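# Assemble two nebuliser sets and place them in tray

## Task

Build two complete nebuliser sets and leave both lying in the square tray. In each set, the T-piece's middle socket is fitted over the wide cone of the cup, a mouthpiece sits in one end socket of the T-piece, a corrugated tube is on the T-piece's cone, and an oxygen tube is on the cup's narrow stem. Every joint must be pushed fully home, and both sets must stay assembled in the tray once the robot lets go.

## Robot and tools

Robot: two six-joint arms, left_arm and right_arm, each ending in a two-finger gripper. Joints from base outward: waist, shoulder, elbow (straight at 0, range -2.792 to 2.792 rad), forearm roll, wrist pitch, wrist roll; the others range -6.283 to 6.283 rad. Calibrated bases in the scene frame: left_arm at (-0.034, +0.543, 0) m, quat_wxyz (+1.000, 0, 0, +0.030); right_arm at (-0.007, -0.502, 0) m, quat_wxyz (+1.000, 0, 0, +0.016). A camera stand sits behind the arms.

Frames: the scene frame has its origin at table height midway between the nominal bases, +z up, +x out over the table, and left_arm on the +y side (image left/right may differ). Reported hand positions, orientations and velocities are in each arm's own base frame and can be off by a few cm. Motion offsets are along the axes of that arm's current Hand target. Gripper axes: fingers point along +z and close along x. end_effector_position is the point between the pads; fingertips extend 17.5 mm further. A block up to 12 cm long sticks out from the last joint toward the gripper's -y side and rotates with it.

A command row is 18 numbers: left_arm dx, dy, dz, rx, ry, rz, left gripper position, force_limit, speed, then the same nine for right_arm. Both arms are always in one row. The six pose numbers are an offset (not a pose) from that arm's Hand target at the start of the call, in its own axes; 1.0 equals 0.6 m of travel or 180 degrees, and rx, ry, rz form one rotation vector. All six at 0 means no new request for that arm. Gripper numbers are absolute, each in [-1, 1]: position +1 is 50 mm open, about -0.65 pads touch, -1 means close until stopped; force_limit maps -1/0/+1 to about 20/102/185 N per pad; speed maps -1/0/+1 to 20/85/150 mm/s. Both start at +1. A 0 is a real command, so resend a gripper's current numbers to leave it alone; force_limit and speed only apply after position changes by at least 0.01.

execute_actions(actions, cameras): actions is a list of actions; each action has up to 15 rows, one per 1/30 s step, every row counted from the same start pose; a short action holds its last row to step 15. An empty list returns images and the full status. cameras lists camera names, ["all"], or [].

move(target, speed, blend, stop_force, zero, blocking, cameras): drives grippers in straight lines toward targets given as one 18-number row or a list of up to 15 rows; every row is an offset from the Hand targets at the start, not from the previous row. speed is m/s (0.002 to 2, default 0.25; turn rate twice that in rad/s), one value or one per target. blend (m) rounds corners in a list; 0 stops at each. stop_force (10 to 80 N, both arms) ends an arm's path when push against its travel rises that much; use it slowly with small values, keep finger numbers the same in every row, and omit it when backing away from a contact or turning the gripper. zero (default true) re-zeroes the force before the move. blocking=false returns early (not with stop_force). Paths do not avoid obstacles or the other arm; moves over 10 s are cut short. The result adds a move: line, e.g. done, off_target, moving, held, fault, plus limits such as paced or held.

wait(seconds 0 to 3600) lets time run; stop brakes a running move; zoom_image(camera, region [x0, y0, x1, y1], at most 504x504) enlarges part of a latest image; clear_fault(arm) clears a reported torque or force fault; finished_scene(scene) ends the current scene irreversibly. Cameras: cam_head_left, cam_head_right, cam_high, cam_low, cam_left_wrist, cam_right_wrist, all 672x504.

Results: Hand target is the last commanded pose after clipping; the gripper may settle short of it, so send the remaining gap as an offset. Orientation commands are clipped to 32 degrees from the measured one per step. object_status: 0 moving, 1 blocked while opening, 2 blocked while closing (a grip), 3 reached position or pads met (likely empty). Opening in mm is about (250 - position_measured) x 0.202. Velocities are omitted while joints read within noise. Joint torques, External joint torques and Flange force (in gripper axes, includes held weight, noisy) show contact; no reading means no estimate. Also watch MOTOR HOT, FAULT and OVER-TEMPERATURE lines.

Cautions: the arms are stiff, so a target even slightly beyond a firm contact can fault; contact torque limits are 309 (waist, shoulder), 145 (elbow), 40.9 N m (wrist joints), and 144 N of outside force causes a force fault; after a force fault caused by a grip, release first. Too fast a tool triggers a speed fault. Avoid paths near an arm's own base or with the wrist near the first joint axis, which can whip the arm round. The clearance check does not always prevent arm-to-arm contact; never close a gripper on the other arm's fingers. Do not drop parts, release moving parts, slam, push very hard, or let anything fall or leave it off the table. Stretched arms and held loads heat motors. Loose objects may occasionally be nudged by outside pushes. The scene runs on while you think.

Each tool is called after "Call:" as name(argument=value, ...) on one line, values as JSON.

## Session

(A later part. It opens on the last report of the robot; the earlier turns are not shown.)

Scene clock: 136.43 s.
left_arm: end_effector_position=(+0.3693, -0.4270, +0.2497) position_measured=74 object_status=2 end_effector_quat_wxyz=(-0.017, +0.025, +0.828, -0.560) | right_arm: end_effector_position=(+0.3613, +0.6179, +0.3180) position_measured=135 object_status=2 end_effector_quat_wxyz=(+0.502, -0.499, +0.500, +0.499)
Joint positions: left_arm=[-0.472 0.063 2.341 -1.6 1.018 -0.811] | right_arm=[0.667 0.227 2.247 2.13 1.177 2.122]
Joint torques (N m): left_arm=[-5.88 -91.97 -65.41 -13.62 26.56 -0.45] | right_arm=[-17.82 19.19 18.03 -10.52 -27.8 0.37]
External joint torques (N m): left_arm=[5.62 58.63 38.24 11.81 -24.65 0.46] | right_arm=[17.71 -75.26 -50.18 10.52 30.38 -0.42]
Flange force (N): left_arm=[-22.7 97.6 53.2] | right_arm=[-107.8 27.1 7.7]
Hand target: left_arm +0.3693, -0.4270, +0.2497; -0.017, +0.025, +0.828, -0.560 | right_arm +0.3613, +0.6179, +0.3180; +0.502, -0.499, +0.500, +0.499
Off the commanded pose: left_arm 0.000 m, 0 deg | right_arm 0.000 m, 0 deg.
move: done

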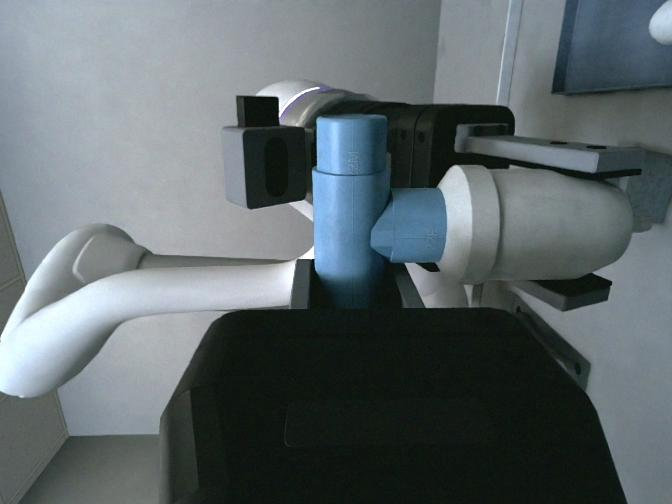

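Call:
move(target=[0,0,0,0,0,0,-1,0.8,-0.6,-0.006,0,0,0,0,0,-1,0.8,-0.6], speed=0.05)

Scene clock: 139.10 s.
left_arm: end_effector_position=(+0.3692, -0.4270, +0.2499) position_measured=74 object_status=2 end_effector_quat_wxyz=(-0.017, +0.025, +0.828, -0.560) | right_arm: end_effector_position=(+0.3613, +0.6179, +0.3214) position_measured=135 object_status=2 end_effector_quat_wxyz=(+0.502, -0.499, +0.500, +0.499)
Joint positions: left_arm=[-0.472 0.063 2.341 -1.6 1.018 -0.811] | right_arm=[0.667 0.221 2.245 2.127 1.173 2.129]
Joint torques (N m): left_arm=[0.08 -54.94 -38.88 -4.74 10.37 -0.15] | right_arm=[-9.47 -29.7 -13.69 -3.97 -7.55 -0.08]
External joint torques (N m): left_arm=[-0.12 21.46 11.81 2.93 -8.46 0.15] | right_arm=[9.56 -26.47 -18.72 3.95 10.13 0.03]
Flange force (N): left_arm=[-8.9 33.3 26.5] | right_arm=[-39.3 12.9 10.0]
Hand target: left_arm +0.3693, -0.4270, +0.2497; -0.017, +0.025, +0.828, -0.560 | right_arm +0.3613, +0.6179, +0.3216; +0.502, -0.499, +0.500, +0.499
Off the commanded pose: left_arm 0.000 m, 0 deg | right_arm 0.000 m, 0 deg.
move: done

Call:
move(target=[0,0,0,0,0,0,-1,0.8,-0.6,-0.0035,0,0,0,0,0,-1,0.8,-0.6], speed=0.05)

Call:
move(target=[0,0,0,0,0,0,-1,0.8,-0.6,0,0,0,0,0,0,0.7,0.8,-1])

Call:
move(target=[0,0,0,0,0,0,-1,0.8,-0.6,0,0,-0.1,0,0,0,0.7,0.8,-1], speed=0.12, cameras=["cam_low","cam_right_wrist"])

Scene clock: 142.60 s.
left_arm: end_effector_position=(+0.3693, -0.4271, +0.2498) position_measured=74 object_status=2 end_effector_quat_wxyz=(-0.017, +0.025, +0.828, -0.560) | right_arm: end_effector_position=(+0.3613, +0.6179, +0.3236) position_measured=135 object_status=2 end_effector_quat_wxyz=(+0.502, -0.499, +0.500, +0.499)
Joint positions: left_arm=[-0.472 0.063 2.341 -1.6 1.018 -0.811] | right_arm=[0.667 0.218 2.244 2.126 1.171 2.134]
Joint torques (N m): left_arm=[4.35 -27.28 -20.37 1.16 -1.76 -0.17] | right_arm=[-0.8 -65.77 -37.02 0.4 7.56 -0.49]
External joint torques (N m): left_arm=[-4.5 -6.15 -6.68 -2.96 3.68 0.17] | right_arm=[0.65 10 4.44 -0.38 -4.99 0.43]
Flange force (N): left_arm=[2.7 -13.3 5.3] | right_arm=[11.8 -1.2 9.0]
Hand target: left_arm +0.3693, -0.4270, +0.2497; -0.017, +0.025, +0.828, -0.560 | right_arm +0.3613, +0.6179, +0.3237; +0.502, -0.499, +0.500, +0.499
Off the commanded pose: left_arm 0.000 m, 0 deg | right_arm 0.000 m, 0 deg.
move: done

Scene clock: 143.73 s.
left_arm: end_effector_position=(+0.3693, -0.4270, +0.2497) position_measured=74 object_status=2 end_effector_quat_wxyz=(-0.017, +0.025, +0.828, -0.560) | right_arm: end_effector_position=(+0.3613, +0.6179, +0.3238) position_measured=48 object_status=3 end_effector_quat_wxyz=(+0.502, -0.499, +0.500, +0.499)
Joint positions: left_arm=[-0.472 0.063 2.341 -1.6 1.018 -0.811] | right_arm=[0.667 0.218 2.244 2.126 1.171 2.134]
Joint torques (N m): left_arm=[1.53 -35.83 -27.4 -1.35 1.56 -0.16] | right_arm=[-1.97 -54.09 -31.24 -0.13 2.74 -0.05]
External joint torques (N m): left_arm=[-1.55 2.5 0.37 -0.44 0.34 0.17] | right_arm=[1.72 -1.65 -1.36 0.16 -0.18 -0.01]
Flange force (N): left_arm=[-1.3 3.5 6.4] | right_arm=[-3.6 2.3 3.4]
Hand target: left_arm +0.3693, -0.4270, +0.2497; -0.017, +0.025, +0.828, -0.560 | right_arm +0.3613, +0.6179, +0.3237; +0.502, -0.499, +0.500, +0.499
Off the commanded pose: left_arm 0.000 m, 0 deg | right_arm 0.000 m, 0 deg.
move: done

Scene clock: 144.57 s.
left_arm: end_effector_position=(+0.3693, -0.4270, +0.2497) position_measured=74 object_status=2 end_effector_quat_wxyz=(-0.017, +0.025, +0.828, -0.560) | right_arm: end_effector_position=(+0.3610, +0.5579, +0.3236) position_measured=48 object_status=3 end_effector_quat_wxyz=(+0.502, -0.499, +0.500, +0.499)
Joint positions: left_arm=[-0.472 0.063 2.341 -1.6 1.018 -0.811] | right_arm=[0.562 0.167 2.312 2.037 1.236 2.151]
Joint torques (N m): left_arm=[1.62 -35.75 -27.4 -1.39 1.59 -0.15] | right_arm=[-2.16 -47.97 -30.69 0.22 2.73 -0.03]
External joint torques (N m): left_arm=[-1.63 2.23 0.17 -0.42 0.32 0.15] | right_arm=[2.13 -1.73 -1.3 0.11 -0.19 -0.03]
Flange force (N): left_arm=[-1.2 2.8 6.3] | right_arm=[-3.9 2.8 4.4]
Hand target: left_arm +0.3693, -0.4270, +0.2497; -0.017, +0.025, +0.828, -0.560 | right_arm +0.3610, +0.5579, +0.3236; +0.502, -0.499, +0.500, +0.499
Off the commanded pose: left_arm 0.000 m, 0 deg | right_arm 0.000 m, 0 deg.
move: done

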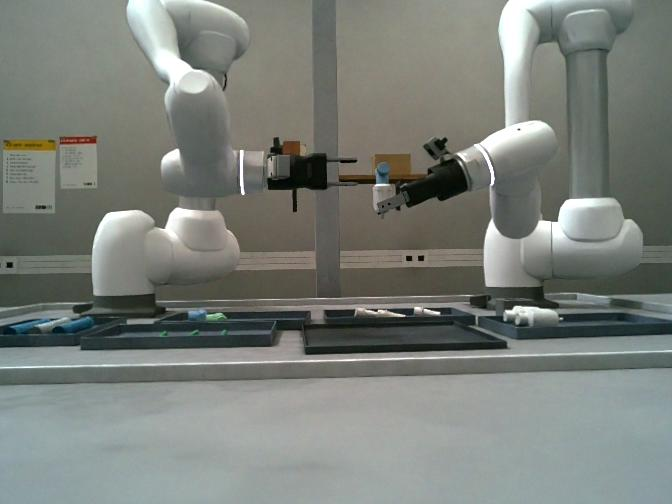

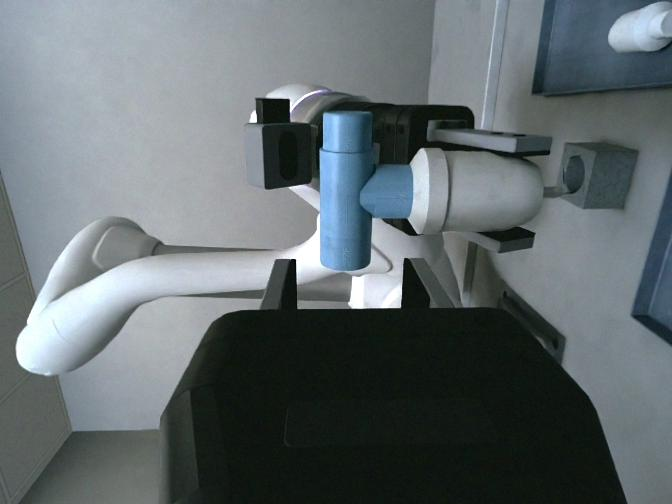

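Call:
move(target=[-0.25,0,-0.25,0,0,0,-1,0.8,-0.6,0,0,-0.3,0,0,0,0.7,0,0], speed=0.3, cameras=["cam_high","cam_head_left"])

Call:
zoom_image(camera="cam_high", region=[345, 110, 455, 175])

Call:
zoom_image(camera="cam_head_left", region=[310, 350, 440, 440])

Scene clock: 155.50 s.
left_arm: end_effector_position=(+0.5273, -0.2970, +0.3054) position_measured=74 object_status=2 end_effector_quat_wxyz=(-0.017, +0.025, +0.828, -0.560) | right_arm: end_effector_position=(+0.3601, +0.3779, +0.3232) position_measured=48 object_status=3 end_effector_quat_wxyz=(+0.502, -0.499, +0.500, +0.499)
Joint positions: left_arm=[-0.115 0.173 2.073 -1.299 1.295 -0.944] | right_arm=[0.145 0.056 2.447 1.693 1.483 2.203]
Joint torques (N m): left_arm=[1.77 -51.69 -31.57 -0.84 1.28 -0.14] | right_arm=[-2.2 -34.47 -29.23 1.31 2.64 -0.06]
External joint torques (N m): left_arm=[-1.68 2.1 0.23 -0.42 0.35 0.15] | right_arm=[2.06 -1.85 -1.25 0.18 -0.19 0]
Flange force (N): left_arm=[-2.4 1.6 3.8] | right_arm=[-4.7 1.6 6.1]
Hand target: left_arm +0.5273, -0.2970, +0.3054; -0.017, +0.025, +0.828, -0.560 | right_arm +0.3602, +0.3779, +0.3232; +0.502, -0.499, +0.500, +0.499
Off the commanded pose: left_arm 0.000 m, 0 deg | right_arm 0.000 m, 0 deg.
move: done
Images, in order (width x height): cam_head_left 672x504, cam_high 672x504.

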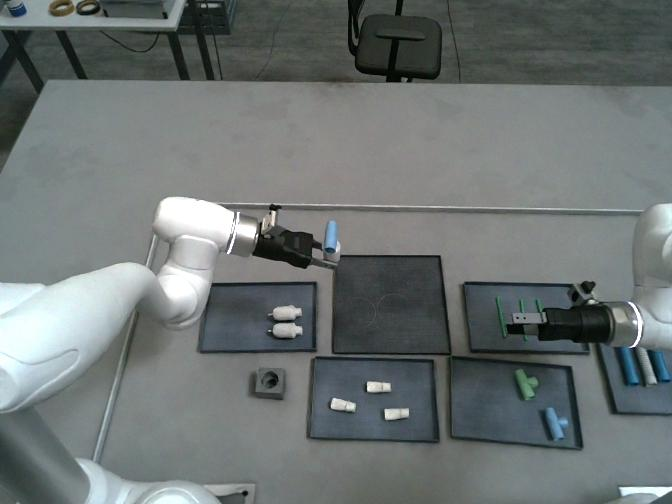

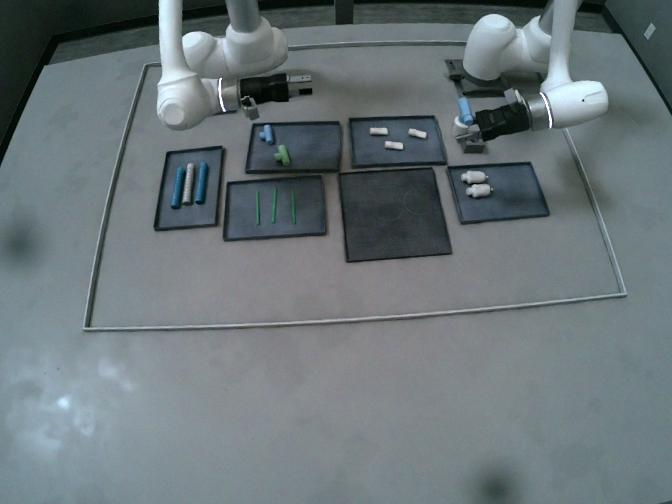

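Scaled by 4.582 from the camera's image (finer frame: 960x720).

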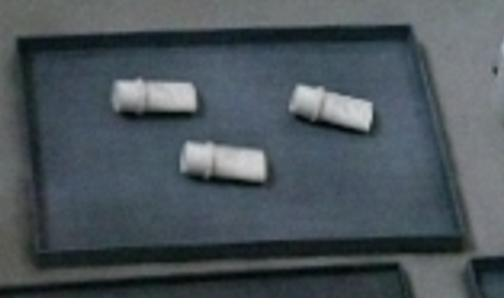

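Scaled by 3.877 from the camera's image (finer frame: 960x720).

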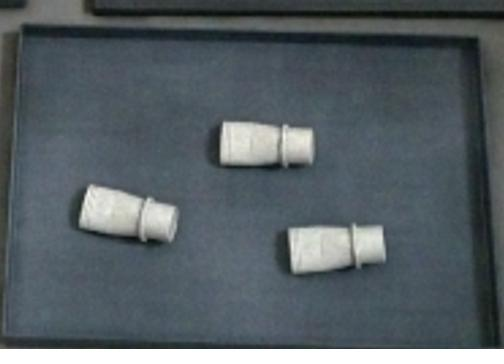

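Call:
move(target=[0,0,0,0,0,0,-1,0.8,-0.6,0.1217,-0.0187,0.3708,0.3849,0.3849,0.3849,0.5,0,0], speed=0.3, cameras=["cam_right_wrist"])

Scene clock: 164.93 s.
left_arm: end_effector_position=(+0.5273, -0.2970, +0.3054) position_measured=74 object_status=2 end_effector_quat_wxyz=(-0.017, +0.025, +0.828, -0.560) | right_arm: end_effector_position=(+0.3725, +0.6005, +0.2507) position_measured=78 object_status=3 end_effector_quat_wxyz=(+0.000, +0.002, +1.000, +0.001)
Joint positions: left_arm=[-0.115 0.173 2.073 -1.299 1.295 -0.944] | right_arm=[0.967 0.302 1.641 0 1.196 5.683]
Joint torques (N m): left_arm=[1.66 -51.57 -31.67 -0.88 1.29 -0.14] | right_arm=[-2.1 -71.41 -39.5 3.81 0.21 -0.01]
External joint torques (N m): left_arm=[-1.9 2.4 0.33 -0.4 0.33 0.14] | right_arm=[1.78 -1.4 -1.59 0.26 -0.18 0.01]
Flange force (N): left_arm=[-2.6 1.9 4.4] | right_arm=[1.6 2.3 -2.3]
Hand target: left_arm +0.5273, -0.2970, +0.3054; -0.017, +0.025, +0.828, -0.560 | right_arm +0.3725, +0.6005, +0.2507; +0.000, +0.002, +1.000, +0.001
Off the commanded pose: left_arm 0.000 m, 0 deg | right_arm 0.000 m, 0 deg.
move: done

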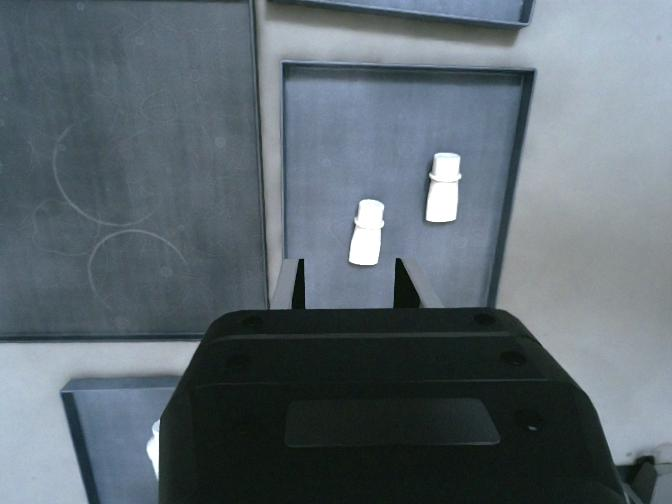

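Call:
move(target=[0,0,0,0,0,0,-1,0.8,-0.6,0.0383,0.082,0.25,0,0,0.0286,0.5,0,0], speed=0.25, cameras=["cam_right_wrist"])

Scene clock: 172.90 s.
left_arm: end_effector_position=(+0.5273, -0.2970, +0.3054) position_measured=74 object_status=2 end_effector_quat_wxyz=(-0.017, +0.025, +0.828, -0.560) | right_arm: end_effector_position=(+0.3498, +0.6500, +0.1007) position_measured=78 object_status=3 end_effector_quat_wxyz=(+0.000, +0.047, +0.999, +0.001)
Joint positions: left_arm=[-0.115 0.173 2.073 -1.299 1.295 -0.944] | right_arm=[1.03 0.461 1.711 0.001 0.967 5.837]
Joint torques (N m): left_arm=[1.48 -51.55 -31.64 -0.86 1.24 -0.11] | right_arm=[-2.32 -82.09 -34.98 3.29 0.21 0.01]
External joint torques (N m): left_arm=[-1.55 2.26 0.35 -0.4 0.39 0.11] | right_arm=[2.07 -2.01 -1.36 0.32 -0.17 -0.01]
Flange force (N): left_arm=[-2.4 1.9 3.6] | right_arm=[2.5 1.3 -2.5]
Hand target: left_arm +0.5273, -0.2970, +0.3054; -0.017, +0.025, +0.828, -0.560 | right_arm +0.3499, +0.6501, +0.1008; +0.000, +0.047, +0.999, +0.001
Off the commanded pose: left_arm 0.000 m, 0 deg | right_arm 0.000 m, 0 deg.
move: done

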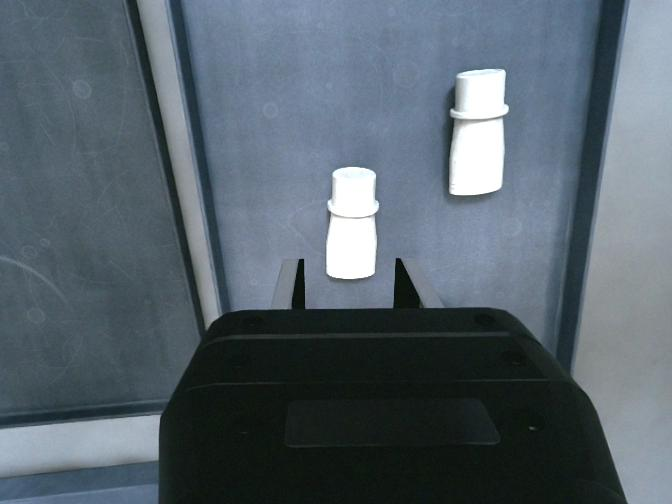

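Call:
move(target=[0,0,0,0,0,0,-1,0.8,-0.6,0.0062,0.0087,0.1285,0,0,0.005,0.5,0,0], speed=0.15, cameras=["cam_right_wrist"])

Call:
move(target=[0,0,0,0,0,0,-1,0.8,-0.6,0,0,0,0,0,0,-1,0.8,-0.6], cameras=["cam_right_wrist"])

Scene clock: 178.80 s.
left_arm: end_effector_position=(+0.5273, -0.2970, +0.3054) position_measured=74 object_status=2 end_effector_quat_wxyz=(-0.017, +0.025, +0.828, -0.560) | right_arm: end_effector_position=(+0.3467, +0.6558, +0.0237) position_measured=78 object_status=3 end_effector_quat_wxyz=(+0.000, +0.055, +0.998, +0.001)
Joint positions: left_arm=[-0.115 0.173 2.073 -1.299 1.295 -0.944] | right_arm=[1.038 0.543 1.749 0 0.847 5.86]
Joint torques (N m): left_arm=[1.67 -51.8 -31.66 -0.86 1.29 -0.14] | right_arm=[-2.45 -87.36 -31.78 3.06 0.19 0]
External joint torques (N m): left_arm=[-1.72 2.61 0.4 -0.4 0.33 0.15] | right_arm=[1.82 -1.23 -1.34 0.22 -0.15 0]
Flange force (N): left_arm=[-2.8 2.3 4.2] | right_arm=[1.8 2.2 -1.7]
Hand target: left_arm +0.5273, -0.2970, +0.3054; -0.017, +0.025, +0.828, -0.560 | right_arm +0.3467, +0.6558, +0.0237; +0.000, +0.055, +0.998, +0.001
Off the commanded pose: left_arm 0.000 m, 0 deg | right_arm 0.000 m, 0 deg.
move: done

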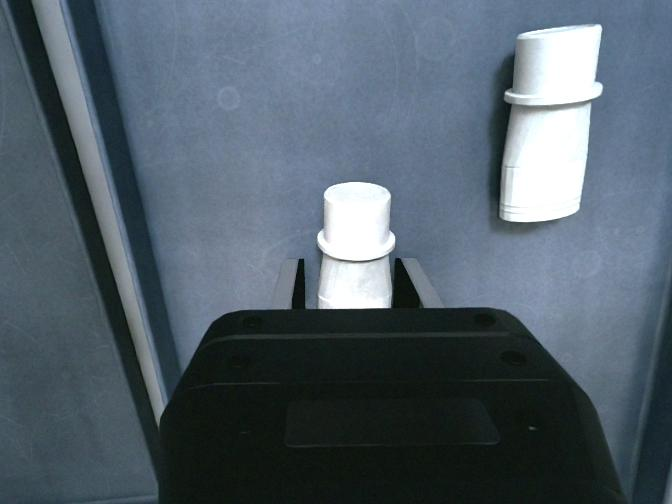

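Scene clock: 179.30 s.
left_arm: end_effector_position=(+0.5273, -0.2970, +0.3054) position_measured=74 object_status=2 end_effector_quat_wxyz=(-0.017, +0.025, +0.828, -0.560) | right_arm: end_effector_position=(+0.3467, +0.6558, +0.0237) position_measured=126 object_status=2 end_effector_quat_wxyz=(+0.000, +0.055, +0.998, +0.001)
Joint positions: left_arm=[-0.115 0.173 2.073 -1.299 1.295 -0.944] | right_arm=[1.038 0.543 1.749 0 0.847 5.86]
Joint torques (N m): left_arm=[1.7 -51.73 -31.72 -0.85 1.26 -0.13] | right_arm=[-2.26 -86.83 -31.78 3.07 0.22 0.04]
External joint torques (N m): left_arm=[-1.93 2.36 0.29 -0.42 0.37 0.14] | right_arm=[1.86 -2.16 -1.45 0.23 -0.18 -0.04]
Flange force (N): left_arm=[-2.6 1.8 4.4] | right_arm=[2.1 1.3 -2.8]
Hand target: left_arm +0.5273, -0.2970, +0.3054; -0.017, +0.025, +0.828, -0.560 | right_arm +0.3467, +0.6558, +0.0237; +0.000, +0.055, +0.998, +0.001
Off the commanded pose: left_arm 0.000 m, 0 deg | right_arm 0.000 m, 0 deg.
move: done

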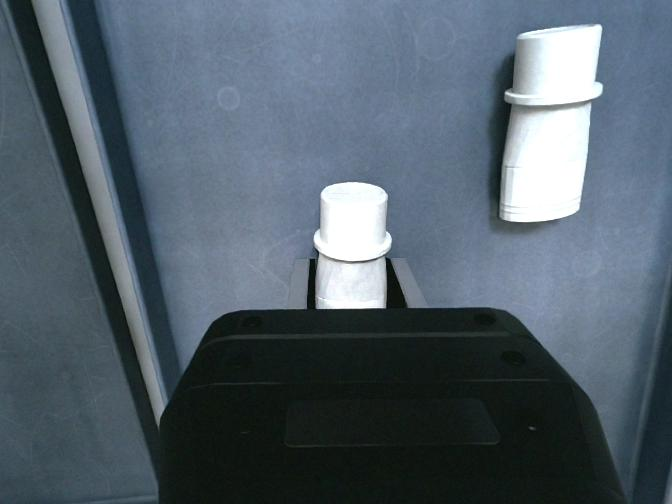

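Call:
move(target=[[0,0,0,0,0,0,-1,0.8,-0.6,0,0,-0.333,0,0,0,-1,0.8,-0.6],[0,0,0,0,0,0,-1,0.8,-0.6,0.0883,-0.0572,-0.5188,0,0,-0.535,-1,0.8,-0.6]], speed=0.25, blend=0.03)

Call:
move(target=[0.25,0,0.25,0,0,0,-1,0.8,-0.6,0,0,0,-0.044,0,0,-1,0.8,-0.6], speed=0.2, cameras=["cam_left_wrist","cam_right_wrist","cam_low","cam_head_left"])

Scene clock: 190.03 s.
left_arm: end_effector_position=(+0.5273, -0.2970, +0.3054) position_measured=74 object_status=2 end_effector_quat_wxyz=(-0.017, +0.025, +0.828, -0.560) | right_arm: end_effector_position=(+0.2900, +0.6269, +0.3348) position_measured=126 object_status=2 end_effector_quat_wxyz=(-0.001, +0.707, -0.707, +0.000)
Joint positions: left_arm=[-0.115 0.173 2.073 -1.299 1.295 -0.944] | right_arm=[1.088 0.237 1.568 0 1.334 4.229]
Joint torques (N m): left_arm=[1.85 -51.69 -31.56 -0.83 1.26 -0.15] | right_arm=[-2.31 -66.82 -41.26 3.95 0.13 0.01]
External joint torques (N m): left_arm=[-1.78 2.15 0.11 -0.44 0.36 0.16] | right_arm=[2.29 -1.7 -1.78 0.3 -0.16 -0.01]
Flange force (N): left_arm=[-2.7 1.5 4.0] | right_arm=[-2.3 2.6 -2.8]
Hand target: left_arm +0.5273, -0.2970, +0.3054; -0.017, +0.025, +0.828, -0.560 | right_arm +0.2900, +0.6269, +0.3348; -0.001, +0.707, -0.707, +0.000
Off the commanded pose: left_arm 0.000 m, 0 deg | right_arm 0.000 m, 0 deg.
move: done

Scene clock: 191.53 s.
left_arm: end_effector_position=(+0.3693, -0.4270, +0.2497) position_measured=74 object_status=2 end_effector_quat_wxyz=(-0.017, +0.025, +0.828, -0.560) | right_arm: end_effector_position=(+0.2900, +0.6269, +0.3348) position_measured=126 object_status=2 end_effector_quat_wxyz=(+0.048, +0.705, -0.705, -0.049)
Joint positions: left_arm=[-0.472 0.063 2.341 -1.6 1.018 -0.811] | right_arm=[1.037 0.266 1.536 0.121 1.409 4.155]
Joint torques (N m): left_arm=[1.33 -35.7 -27.4 -1.38 1.54 -0.16] | right_arm=[-1.91 -69.5 -41.29 4.3 0.38 0.03]
External joint torques (N m): left_arm=[-1.36 2.12 0.1 -0.43 0.37 0.16] | right_arm=[1.92 -1.41 -1.52 0.25 -0.21 -0.03]
Flange force (N): left_arm=[-1.4 2.9 5.6] | right_arm=[-2.1 2.3 -1.9]
Hand target: left_arm +0.3693, -0.4270, +0.2497; -0.017, +0.025, +0.828, -0.560 | right_arm +0.2900, +0.6269, +0.3348; +0.048, +0.705, -0.705, -0.049
Off the commanded pose: left_arm 0.000 m, 0 deg | right_arm 0.000 m, 0 deg.
move: done
Images, in order (width x height): cam_head_left 672x504, cam_low 672x504, cam_left_wrist 672x504, cam_right_wrist 672x504.

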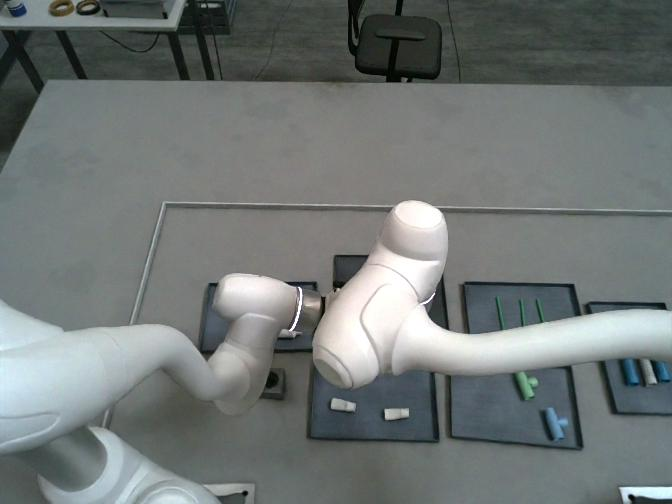

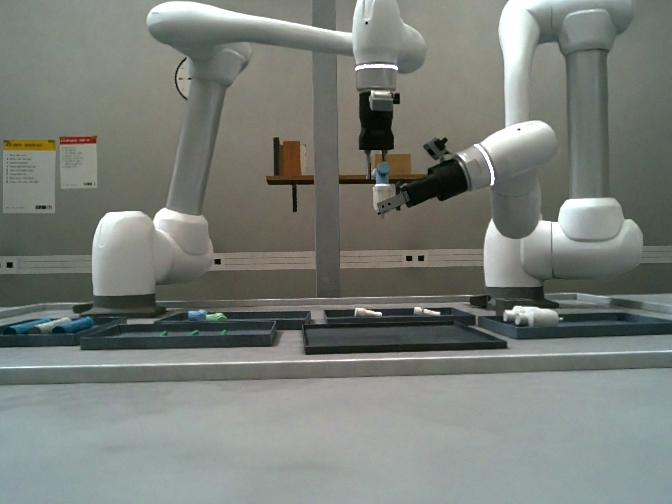

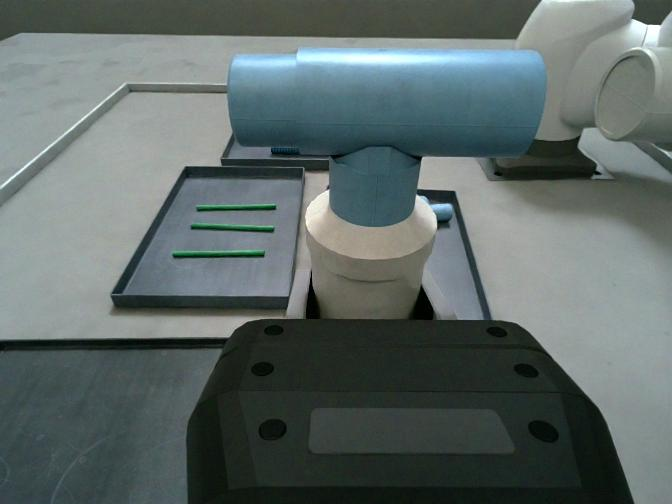

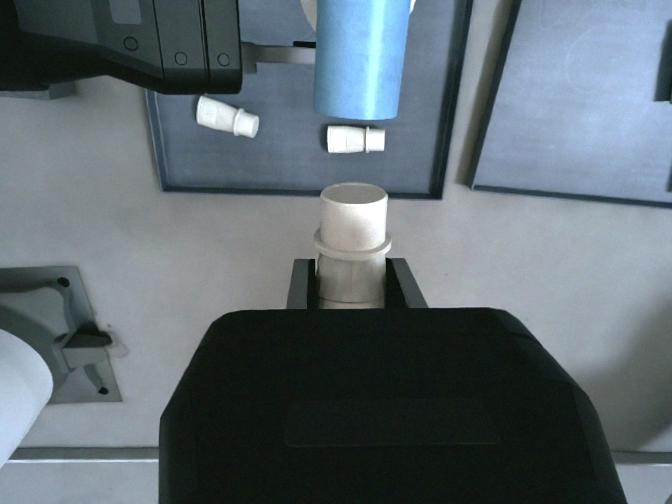

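Call:
zoom_image(camera="cam_right_wrist", region=[260, 0, 460, 300])

Call:
zoom_image(camera="cam_left_wrist", region=[200, 20, 672, 250])

Scaled by 1.680 from the camera's image (finer frame: 960x720).

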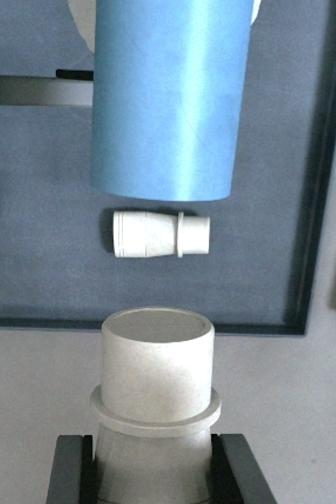

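Scaled by 1.068 from the camera's image (finer frame: 960x720).

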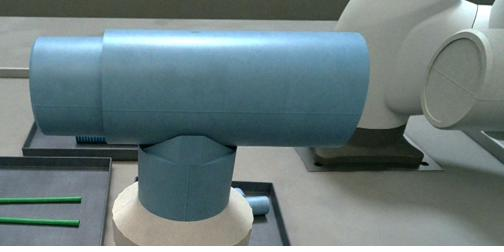

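Call:
move(target=[0,0,0,0,0,0,-1,0.8,-0.6,-0.0028,-0.025,-0.0035,0,0,0.0128,-1,0.8,-0.6], speed=0.15, cameras=["cam_left_wrist","cam_right_wrist"])

Call:
zoom_image(camera="cam_left_wrist", region=[400, 20, 672, 220])

Call:
zoom_image(camera="cam_right_wrist", region=[260, 60, 460, 300])

Scene clock: 212.33 s.
left_arm: end_effector_position=(+0.3693, -0.4270, +0.2497) position_measured=74 object_status=2 end_effector_quat_wxyz=(-0.017, +0.025, +0.828, -0.560) | right_arm: end_effector_position=(+0.3051, +0.6286, +0.3349) position_measured=126 object_status=2 end_effector_quat_wxyz=(+0.049, +0.691, -0.719, -0.048)
Joint positions: left_arm=[-0.472 0.063 2.341 -1.6 1.018 -0.811] | right_arm=[1.02 0.279 1.518 0.119 1.415 4.179]
Joint torques (N m): left_arm=[1.81 -35.63 -27.34 -1.36 1.58 -0.16] | right_arm=[-2.18 -70.89 -41.4 4.3 0.34 0.03]
External joint torques (N m): left_arm=[-1.98 2.18 0.14 -0.45 0.34 0.17] | right_arm=[2.03 -1.31 -1.48 0.27 -0.16 -0.03]
Flange force (N): left_arm=[-0.8 2.5 7.0] | right_arm=[-2.2 2.4 -1.9]
Hand target: left_arm +0.3693, -0.4270, +0.2497; -0.017, +0.025, +0.828, -0.560 | right_arm +0.3052, +0.6286, +0.3349; +0.049, +0.691, -0.719, -0.048
Off the commanded pose: left_arm 0.000 m, 0 deg | right_arm 0.000 m, 0 deg.
move: done

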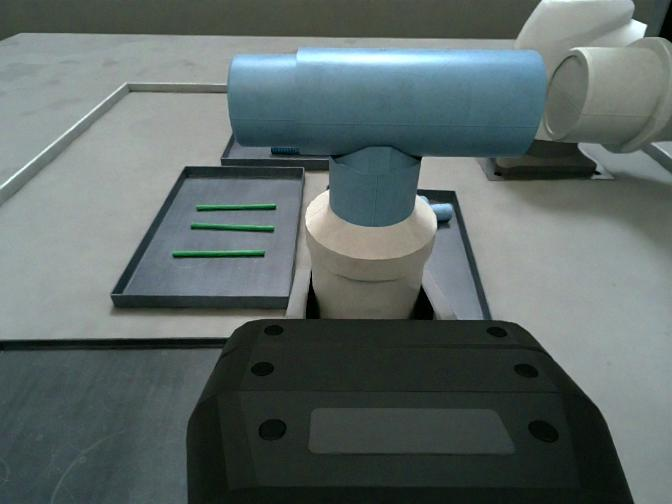

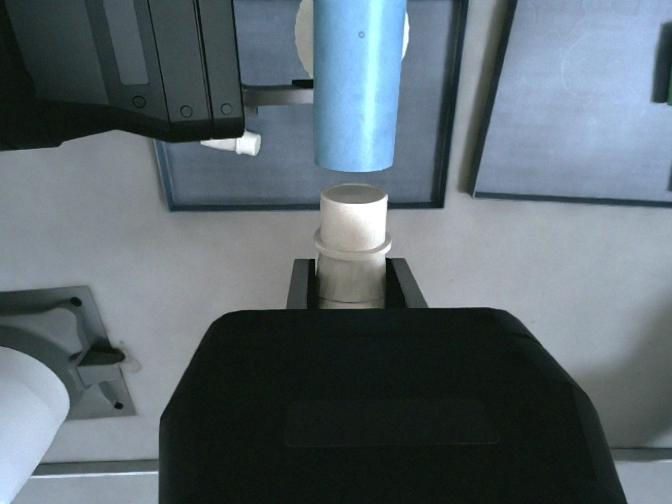

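Scaled by 1.853 from the camera's image (finer frame: 960x720).

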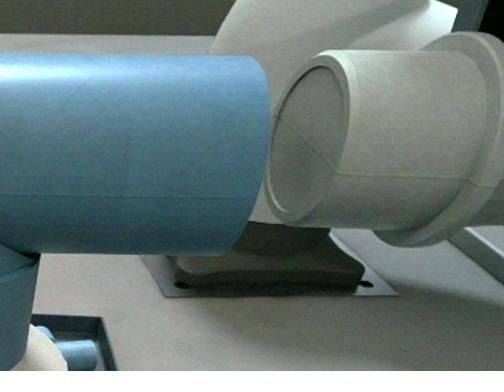

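Scaled by 2.100 from the camera's image (finer frame: 960x720).

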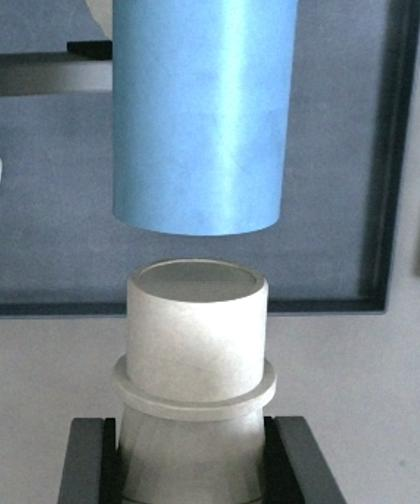

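Call:
move(target=[0,0,0,0,0,0,-1,0.8,-0.6,-0.0017,-0.004,0.0036,0,0,0.005,-1,0.8,-0.6], speed=0.1, cameras=["cam_left_wrist","cam_right_wrist"])

Call:
zoom_image(camera="cam_left_wrist", region=[400, 20, 672, 220])

Call:
zoom_image(camera="cam_right_wrist", region=[260, 60, 460, 300])

Scene clock: 221.53 s.
left_arm: end_effector_position=(+0.3693, -0.4270, +0.2497) position_measured=74 object_status=2 end_effector_quat_wxyz=(-0.017, +0.025, +0.828, -0.560) | right_arm: end_effector_position=(+0.3073, +0.6295, +0.3324) position_measured=126 object_status=2 end_effector_quat_wxyz=(+0.049, +0.685, -0.725, -0.048)
Joint positions: left_arm=[-0.472 0.063 2.341 -1.6 1.018 -0.811] | right_arm=[1.018 0.283 1.518 0.119 1.412 4.193]
Joint torques (N m): left_arm=[1.45 -35.77 -27.33 -1.35 1.55 -0.16] | right_arm=[-2.06 -71.46 -41.3 4.31 0.34 0.04]
External joint torques (N m): left_arm=[-1.35 2.29 0.08 -0.45 0.35 0.17] | right_arm=[2.05 -1.79 -1.72 0.27 -0.15 -0.04]
Flange force (N): left_arm=[-1.7 3.1 5.9] | right_arm=[-1.9 2.6 -2.4]
Hand target: left_arm +0.3693, -0.4270, +0.2497; -0.017, +0.025, +0.828, -0.560 | right_arm +0.3073, +0.6295, +0.3324; +0.049, +0.685, -0.725, -0.048
Off the commanded pose: left_arm 0.000 m, 0 deg | right_arm 0.000 m, 0 deg.
move: done

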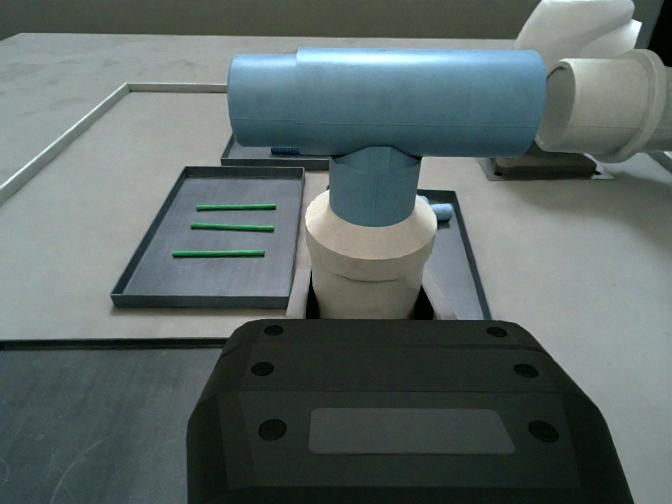

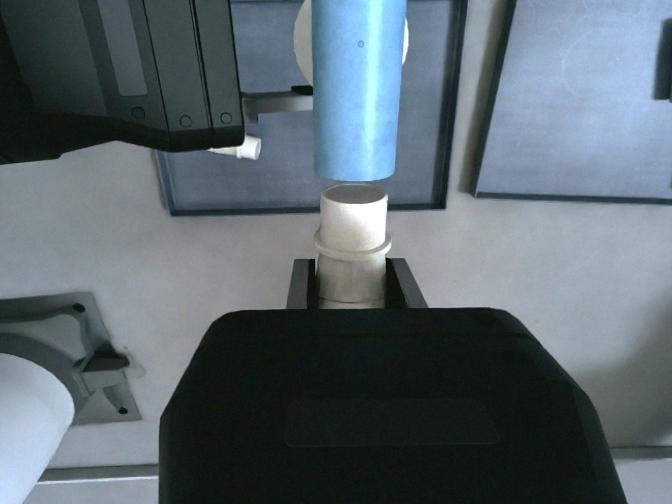

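Scaled by 1.853 from the camera's image (finer frame: 960x720).

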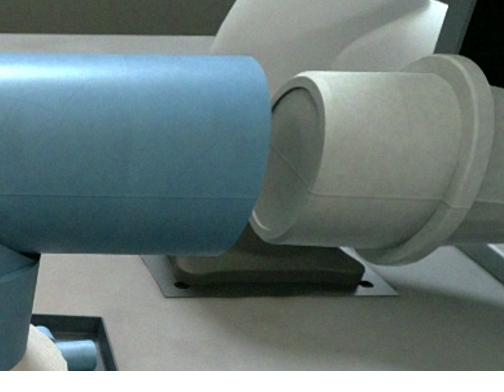

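Scaled by 2.100 from the camera's image (finer frame: 960x720).

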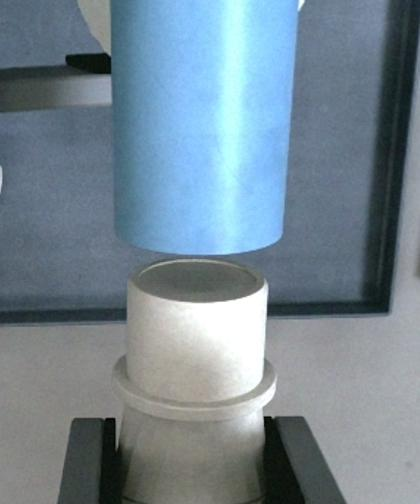

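Call:
move(target=[0,0,0,0,0,0,-1,0.8,-0.6,0,-0.0495,-0.0073,0,0,0,-1,0.8,-0.6], speed=0.02, stop_force=20, cameras=["cam_left_wrist","cam_right_wrist"])

Scene clock: 228.33 s.
left_arm: end_effector_position=(+0.3693, -0.4270, +0.2497) position_measured=74 object_status=2 end_effector_quat_wxyz=(-0.017, +0.025, +0.828, -0.560) | right_arm: end_effector_position=(+0.3289, +0.6283, +0.3327) position_measured=126 object_status=2 end_effector_quat_wxyz=(+0.049, +0.686, -0.725, -0.048)
Joint positions: left_arm=[-0.472 0.063 2.341 -1.6 1.018 -0.811] | right_arm=[0.992 0.298 1.497 0.118 1.421 4.168]
Joint torques (N m): left_arm=[-10.64 -46 -20.4 1.88 9.78 1.21] | right_arm=[-20.97 -61.49 -41.71 -3.23 -4.94 0.04]
External joint torques (N m): left_arm=[10.54 12.47 -6.8 -3.69 -7.87 -1.2] | right_arm=[20.89 -13.02 -1.3 7.8 5.12 -0.04]
Flange force (N): left_arm=[-31.0 13.9 10.1] | right_arm=[-0.8 33.6 -10.4]
Hand target: left_arm +0.3693, -0.4270, +0.2497; -0.017, +0.025, +0.828, -0.560 | right_arm +0.3289, +0.6283, +0.3327; +0.049, +0.686, -0.725, -0.048 (not the last commanded pose)
Off the commanded pose: left_arm 0.000 m, 0 deg | right_arm 0.008 m, 0 deg.
move: contact (right_arm)

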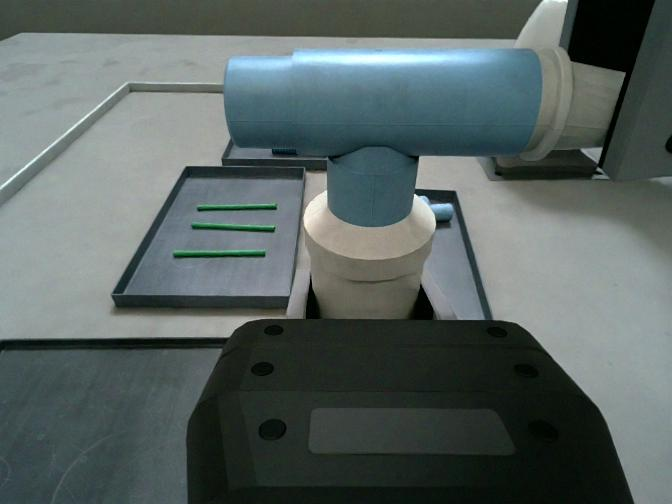

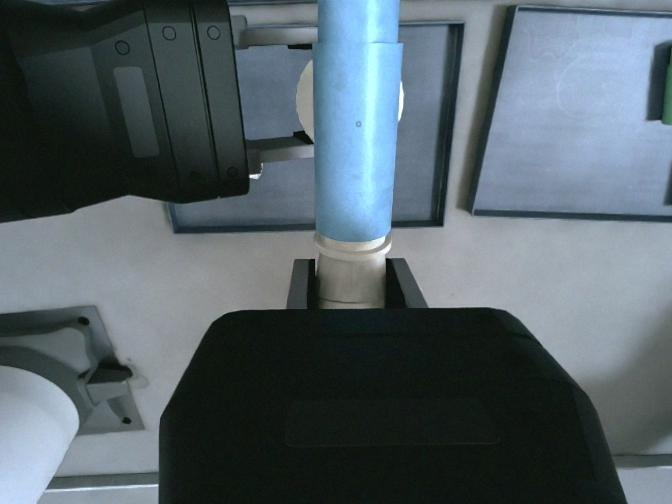

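Call:
move(target=[[0,0,0,0,0,0,-1,0.8,-0.6,-0.0023,-0.0017,-0.0002,0,0.045,0,-1,0.8,-0.6],[0,0,0,0,0,0,-1,0.8,-0.6,0.0023,-0.0034,-0.0005,0,-0.045,0,-1,0.8,-0.6],[0,0,0,0,0,0,-1,0.8,-0.6,-0.0023,-0.005,-0.0007,0,0.045,0,-1,0.8,-0.6],[0,0,0,0,0,0,-1,0.8,-0.6,0,-0.006,-0.0008,0,0,0,-1,0.8,-0.6]], speed=0.12, blend=0.001, cameras=["cam_left_wrist","cam_right_wrist"])

Call:
zoom_image(camera="cam_right_wrist", region=[280, 180, 440, 300])

Call:
zoom_image(camera="cam_left_wrist", region=[440, 20, 640, 180])

Scene clock: 237.23 s.
left_arm: end_effector_position=(+0.3693, -0.4270, +0.2497) position_measured=74 object_status=2 end_effector_quat_wxyz=(-0.017, +0.025, +0.828, -0.560) | right_arm: end_effector_position=(+0.3325, +0.6281, +0.3326) position_measured=126 object_status=2 end_effector_quat_wxyz=(+0.049, +0.686, -0.725, -0.048)
Joint positions: left_arm=[-0.472 0.063 2.341 -1.6 1.018 -0.811] | right_arm=[0.988 0.301 1.494 0.117 1.422 4.163]
Joint torques (N m): left_arm=[-14.03 -49.53 -25.37 -0.31 11.97 0.57] | right_arm=[-18.6 -55.54 -41.66 -2.04 -8.29 -0.13]
External joint torques (N m): left_arm=[14.01 15.94 -1.82 -1.49 -10.06 -0.56] | right_arm=[18.75 -19.3 -1.31 6.61 8.48 0.13]
Flange force (N): left_arm=[-31.7 24.9 4.9] | right_arm=[8.0 35.4 -18.2]
Hand target: left_arm +0.3693, -0.4270, +0.2497; -0.017, +0.025, +0.828, -0.560 | right_arm +0.3325, +0.6281, +0.3326; +0.049, +0.686, -0.725, -0.048
Off the commanded pose: left_arm 0.000 m, 0 deg | right_arm 0.000 m, 0 deg.
move: done

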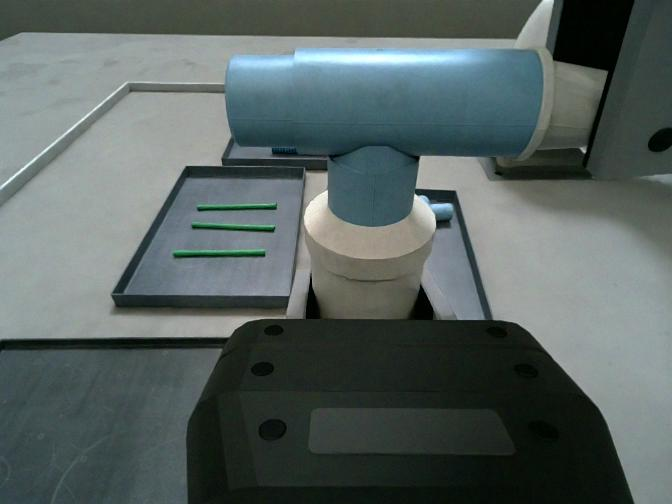

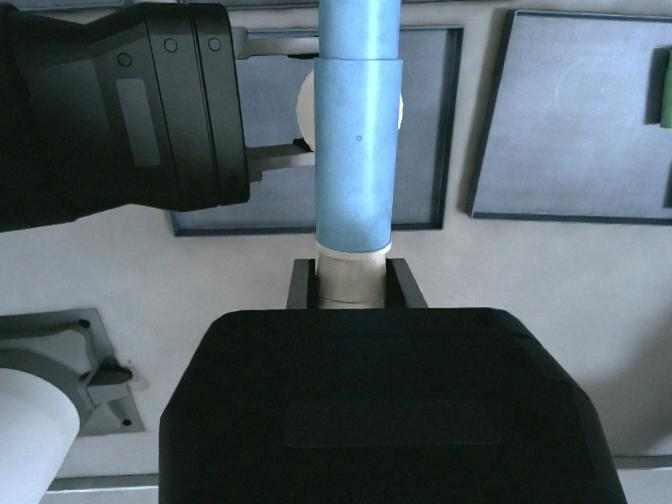

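Scaled by 3.150 from the camera's image (finer frame: 960x720).

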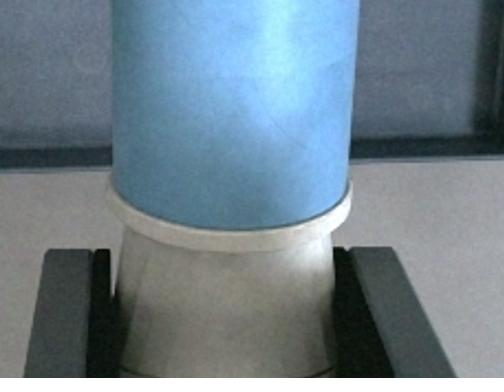

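Scaled by 2.520 from the camera's image (finer frame: 960x720).

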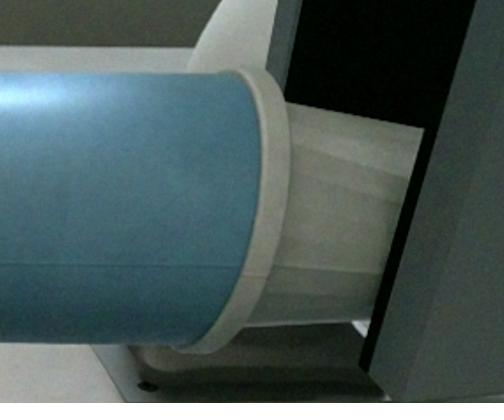

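Call:
move(target=[0,0,0,0,0,0,-1,0.8,-0.6,0,0.0045,0.0006,0,0,0,-1,0.8,-0.6], speed=0.05)

Call:
move(target=[0,0,0,0,0,0,-1,0.8,-0.6,0,0,0,0,0,0,0.5,0.8,-1])

Call:
move(target=[0,0,0,0,0,0,-1,0.8,-0.6,0,0,-0.25,0,0,0,0.5,0.8,-1], speed=0.12, cameras=["cam_left_wrist","cam_head_left"])

Scene clock: 241.30 s.
left_arm: end_effector_position=(+0.3692, -0.4270, +0.2497) position_measured=74 object_status=2 end_effector_quat_wxyz=(-0.017, +0.025, +0.828, -0.560) | right_arm: end_effector_position=(+0.3299, +0.6282, +0.3326) position_measured=126 object_status=2 end_effector_quat_wxyz=(+0.049, +0.686, -0.725, -0.048)
Joint positions: left_arm=[-0.472 0.063 2.341 -1.6 1.018 -0.811] | right_arm=[0.991 0.299 1.497 0.117 1.421 4.167]
Joint torques (N m): left_arm=[4.65 -32.34 -31.68 -3.5 -1.08 -1.01] | right_arm=[6.63 -75.72 -42.75 8.13 0.61 -0.07]
External joint torques (N m): left_arm=[-4.66 -1.03 4.59 1.71 2.98 1.01] | right_arm=[-6.77 1.06 -0.2 -3.56 -0.41 0.07]
Flange force (N): left_arm=[10.1 2.4 1.0] | right_arm=[3.1 -9.1 -0.5]
Hand target: left_arm +0.3693, -0.4270, +0.2497; -0.017, +0.025, +0.828, -0.560 | right_arm +0.3298, +0.6282, +0.3326; +0.049, +0.686, -0.725, -0.048
Off the commanded pose: left_arm 0.000 m, 0 deg | right_arm 0.000 m, 0 deg.
move: done

Scene clock: 242.03 s.
left_arm: end_effector_position=(+0.3692, -0.4270, +0.2497) position_measured=74 object_status=2 end_effector_quat_wxyz=(-0.017, +0.025, +0.828, -0.560) | right_arm: end_effector_position=(+0.3297, +0.6282, +0.3327) position_measured=78 object_status=3 end_effector_quat_wxyz=(+0.049, +0.686, -0.725, -0.048)
Joint positions: left_arm=[-0.472 0.063 2.341 -1.6 1.018 -0.811] | right_arm=[0.991 0.299 1.497 0.117 1.421 4.167]
Joint torques (N m): left_arm=[1.52 -35.89 -27.35 -1.34 1.55 -0.16] | right_arm=[-2.1 -72.69 -41.21 4.3 0.38 0.07]
External joint torques (N m): left_arm=[-1.58 2.55 0.41 -0.45 0.36 0.16] | right_arm=[2.19 -1.99 -1.79 0.28 -0.19 -0.07]
Flange force (N): left_arm=[-1.3 3.6 6.5] | right_arm=[-1.9 2.7 -2.5]
Hand target: left_arm +0.3693, -0.4270, +0.2497; -0.017, +0.025, +0.828, -0.560 | right_arm +0.3298, +0.6282, +0.3326; +0.049, +0.686, -0.725, -0.048
Off the commanded pose: left_arm 0.000 m, 0 deg | right_arm 0.000 m, 0 deg.
move: done

Scene clock: 243.60 s.
left_arm: end_effector_position=(+0.3693, -0.4270, +0.2497) position_measured=74 object_status=2 end_effector_quat_wxyz=(-0.017, +0.025, +0.828, -0.560) | right_arm: end_effector_position=(+0.3504, +0.6279, +0.4812) position_measured=78 object_status=3 end_effector_quat_wxyz=(+0.049, +0.686, -0.725, -0.048)
Joint positions: left_arm=[-0.472 0.063 2.341 -1.6 1.018 -0.811] | right_arm=[0.968 0.294 1.236 0.115 1.688 4.174]
Joint torques (N m): left_arm=[1.64 -35.94 -27.41 -1.39 1.55 -0.14] | right_arm=[-2.01 -73.12 -41.88 4.38 0.4 0.01]
External joint torques (N m): left_arm=[-1.73 2.61 0.32 -0.41 0.36 0.14] | right_arm=[1.77 -2.18 -2.11 0.3 -0.2 -0.01]
Flange force (N): left_arm=[-1.4 3.4 6.8] | right_arm=[-2.1 2.1 -3.2]
Hand target: left_arm +0.3693, -0.4270, +0.2497; -0.017, +0.025, +0.828, -0.560 | right_arm +0.3504, +0.6279, +0.4812; +0.049, +0.686, -0.725, -0.048
Off the commanded pose: left_arm 0.000 m, 0 deg | right_arm 0.000 m, 0 deg.
move: done
Images, in order (width x height): cam_head_left 672x504, cam_left_wrist 672x504.

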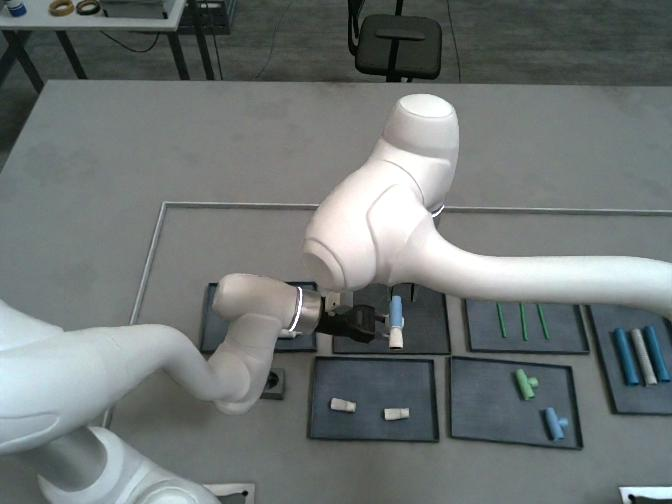

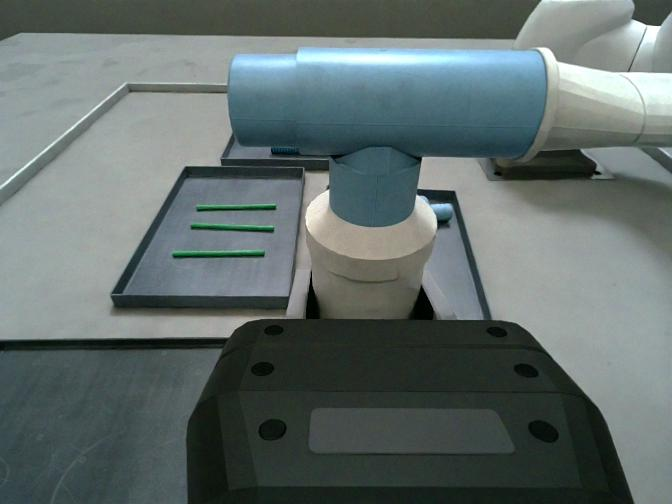

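Call:
move(target=[0,0,0,0,0,0,-1,0.8,-0.6,0.55,0,0,0.044,0,0,0.5,0,0], speed=0.4)

Scene clock: 253.23 s.
left_arm: end_effector_position=(+0.3693, -0.4270, +0.2497) position_measured=74 object_status=2 end_effector_quat_wxyz=(-0.017, +0.025, +0.828, -0.560) | right_arm: end_effector_position=(+0.3321, +0.2985, +0.4831) position_measured=78 object_status=3 end_effector_quat_wxyz=(+0.002, +0.687, -0.726, +0.002)
Joint positions: left_arm=[-0.472 0.063 2.341 -1.6 1.018 -0.811] | right_arm=[0.658 -0.183 1.733 -0.005 1.594 3.855]
Joint torques (N m): left_arm=[1.56 -35.72 -27.38 -1.35 1.55 -0.12] | right_arm=[-2.4 -22.84 -42.37 4.18 0.05 0]
External joint torques (N m): left_arm=[-1.64 2.3 0.34 -0.45 0.36 0.12] | right_arm=[2.4 -1.7 -1.74 0.17 -0.1 0]
Flange force (N): left_arm=[-1.0 3.0 6.4] | right_arm=[-3.7 3.8 -3.0]
Hand target: left_arm +0.3693, -0.4270, +0.2497; -0.017, +0.025, +0.828, -0.560 | right_arm +0.3321, +0.2984, +0.4831; +0.002, +0.687, -0.726, +0.002
Off the commanded pose: left_arm 0.000 m, 0 deg | right_arm 0.000 m, 0 deg.
move: done


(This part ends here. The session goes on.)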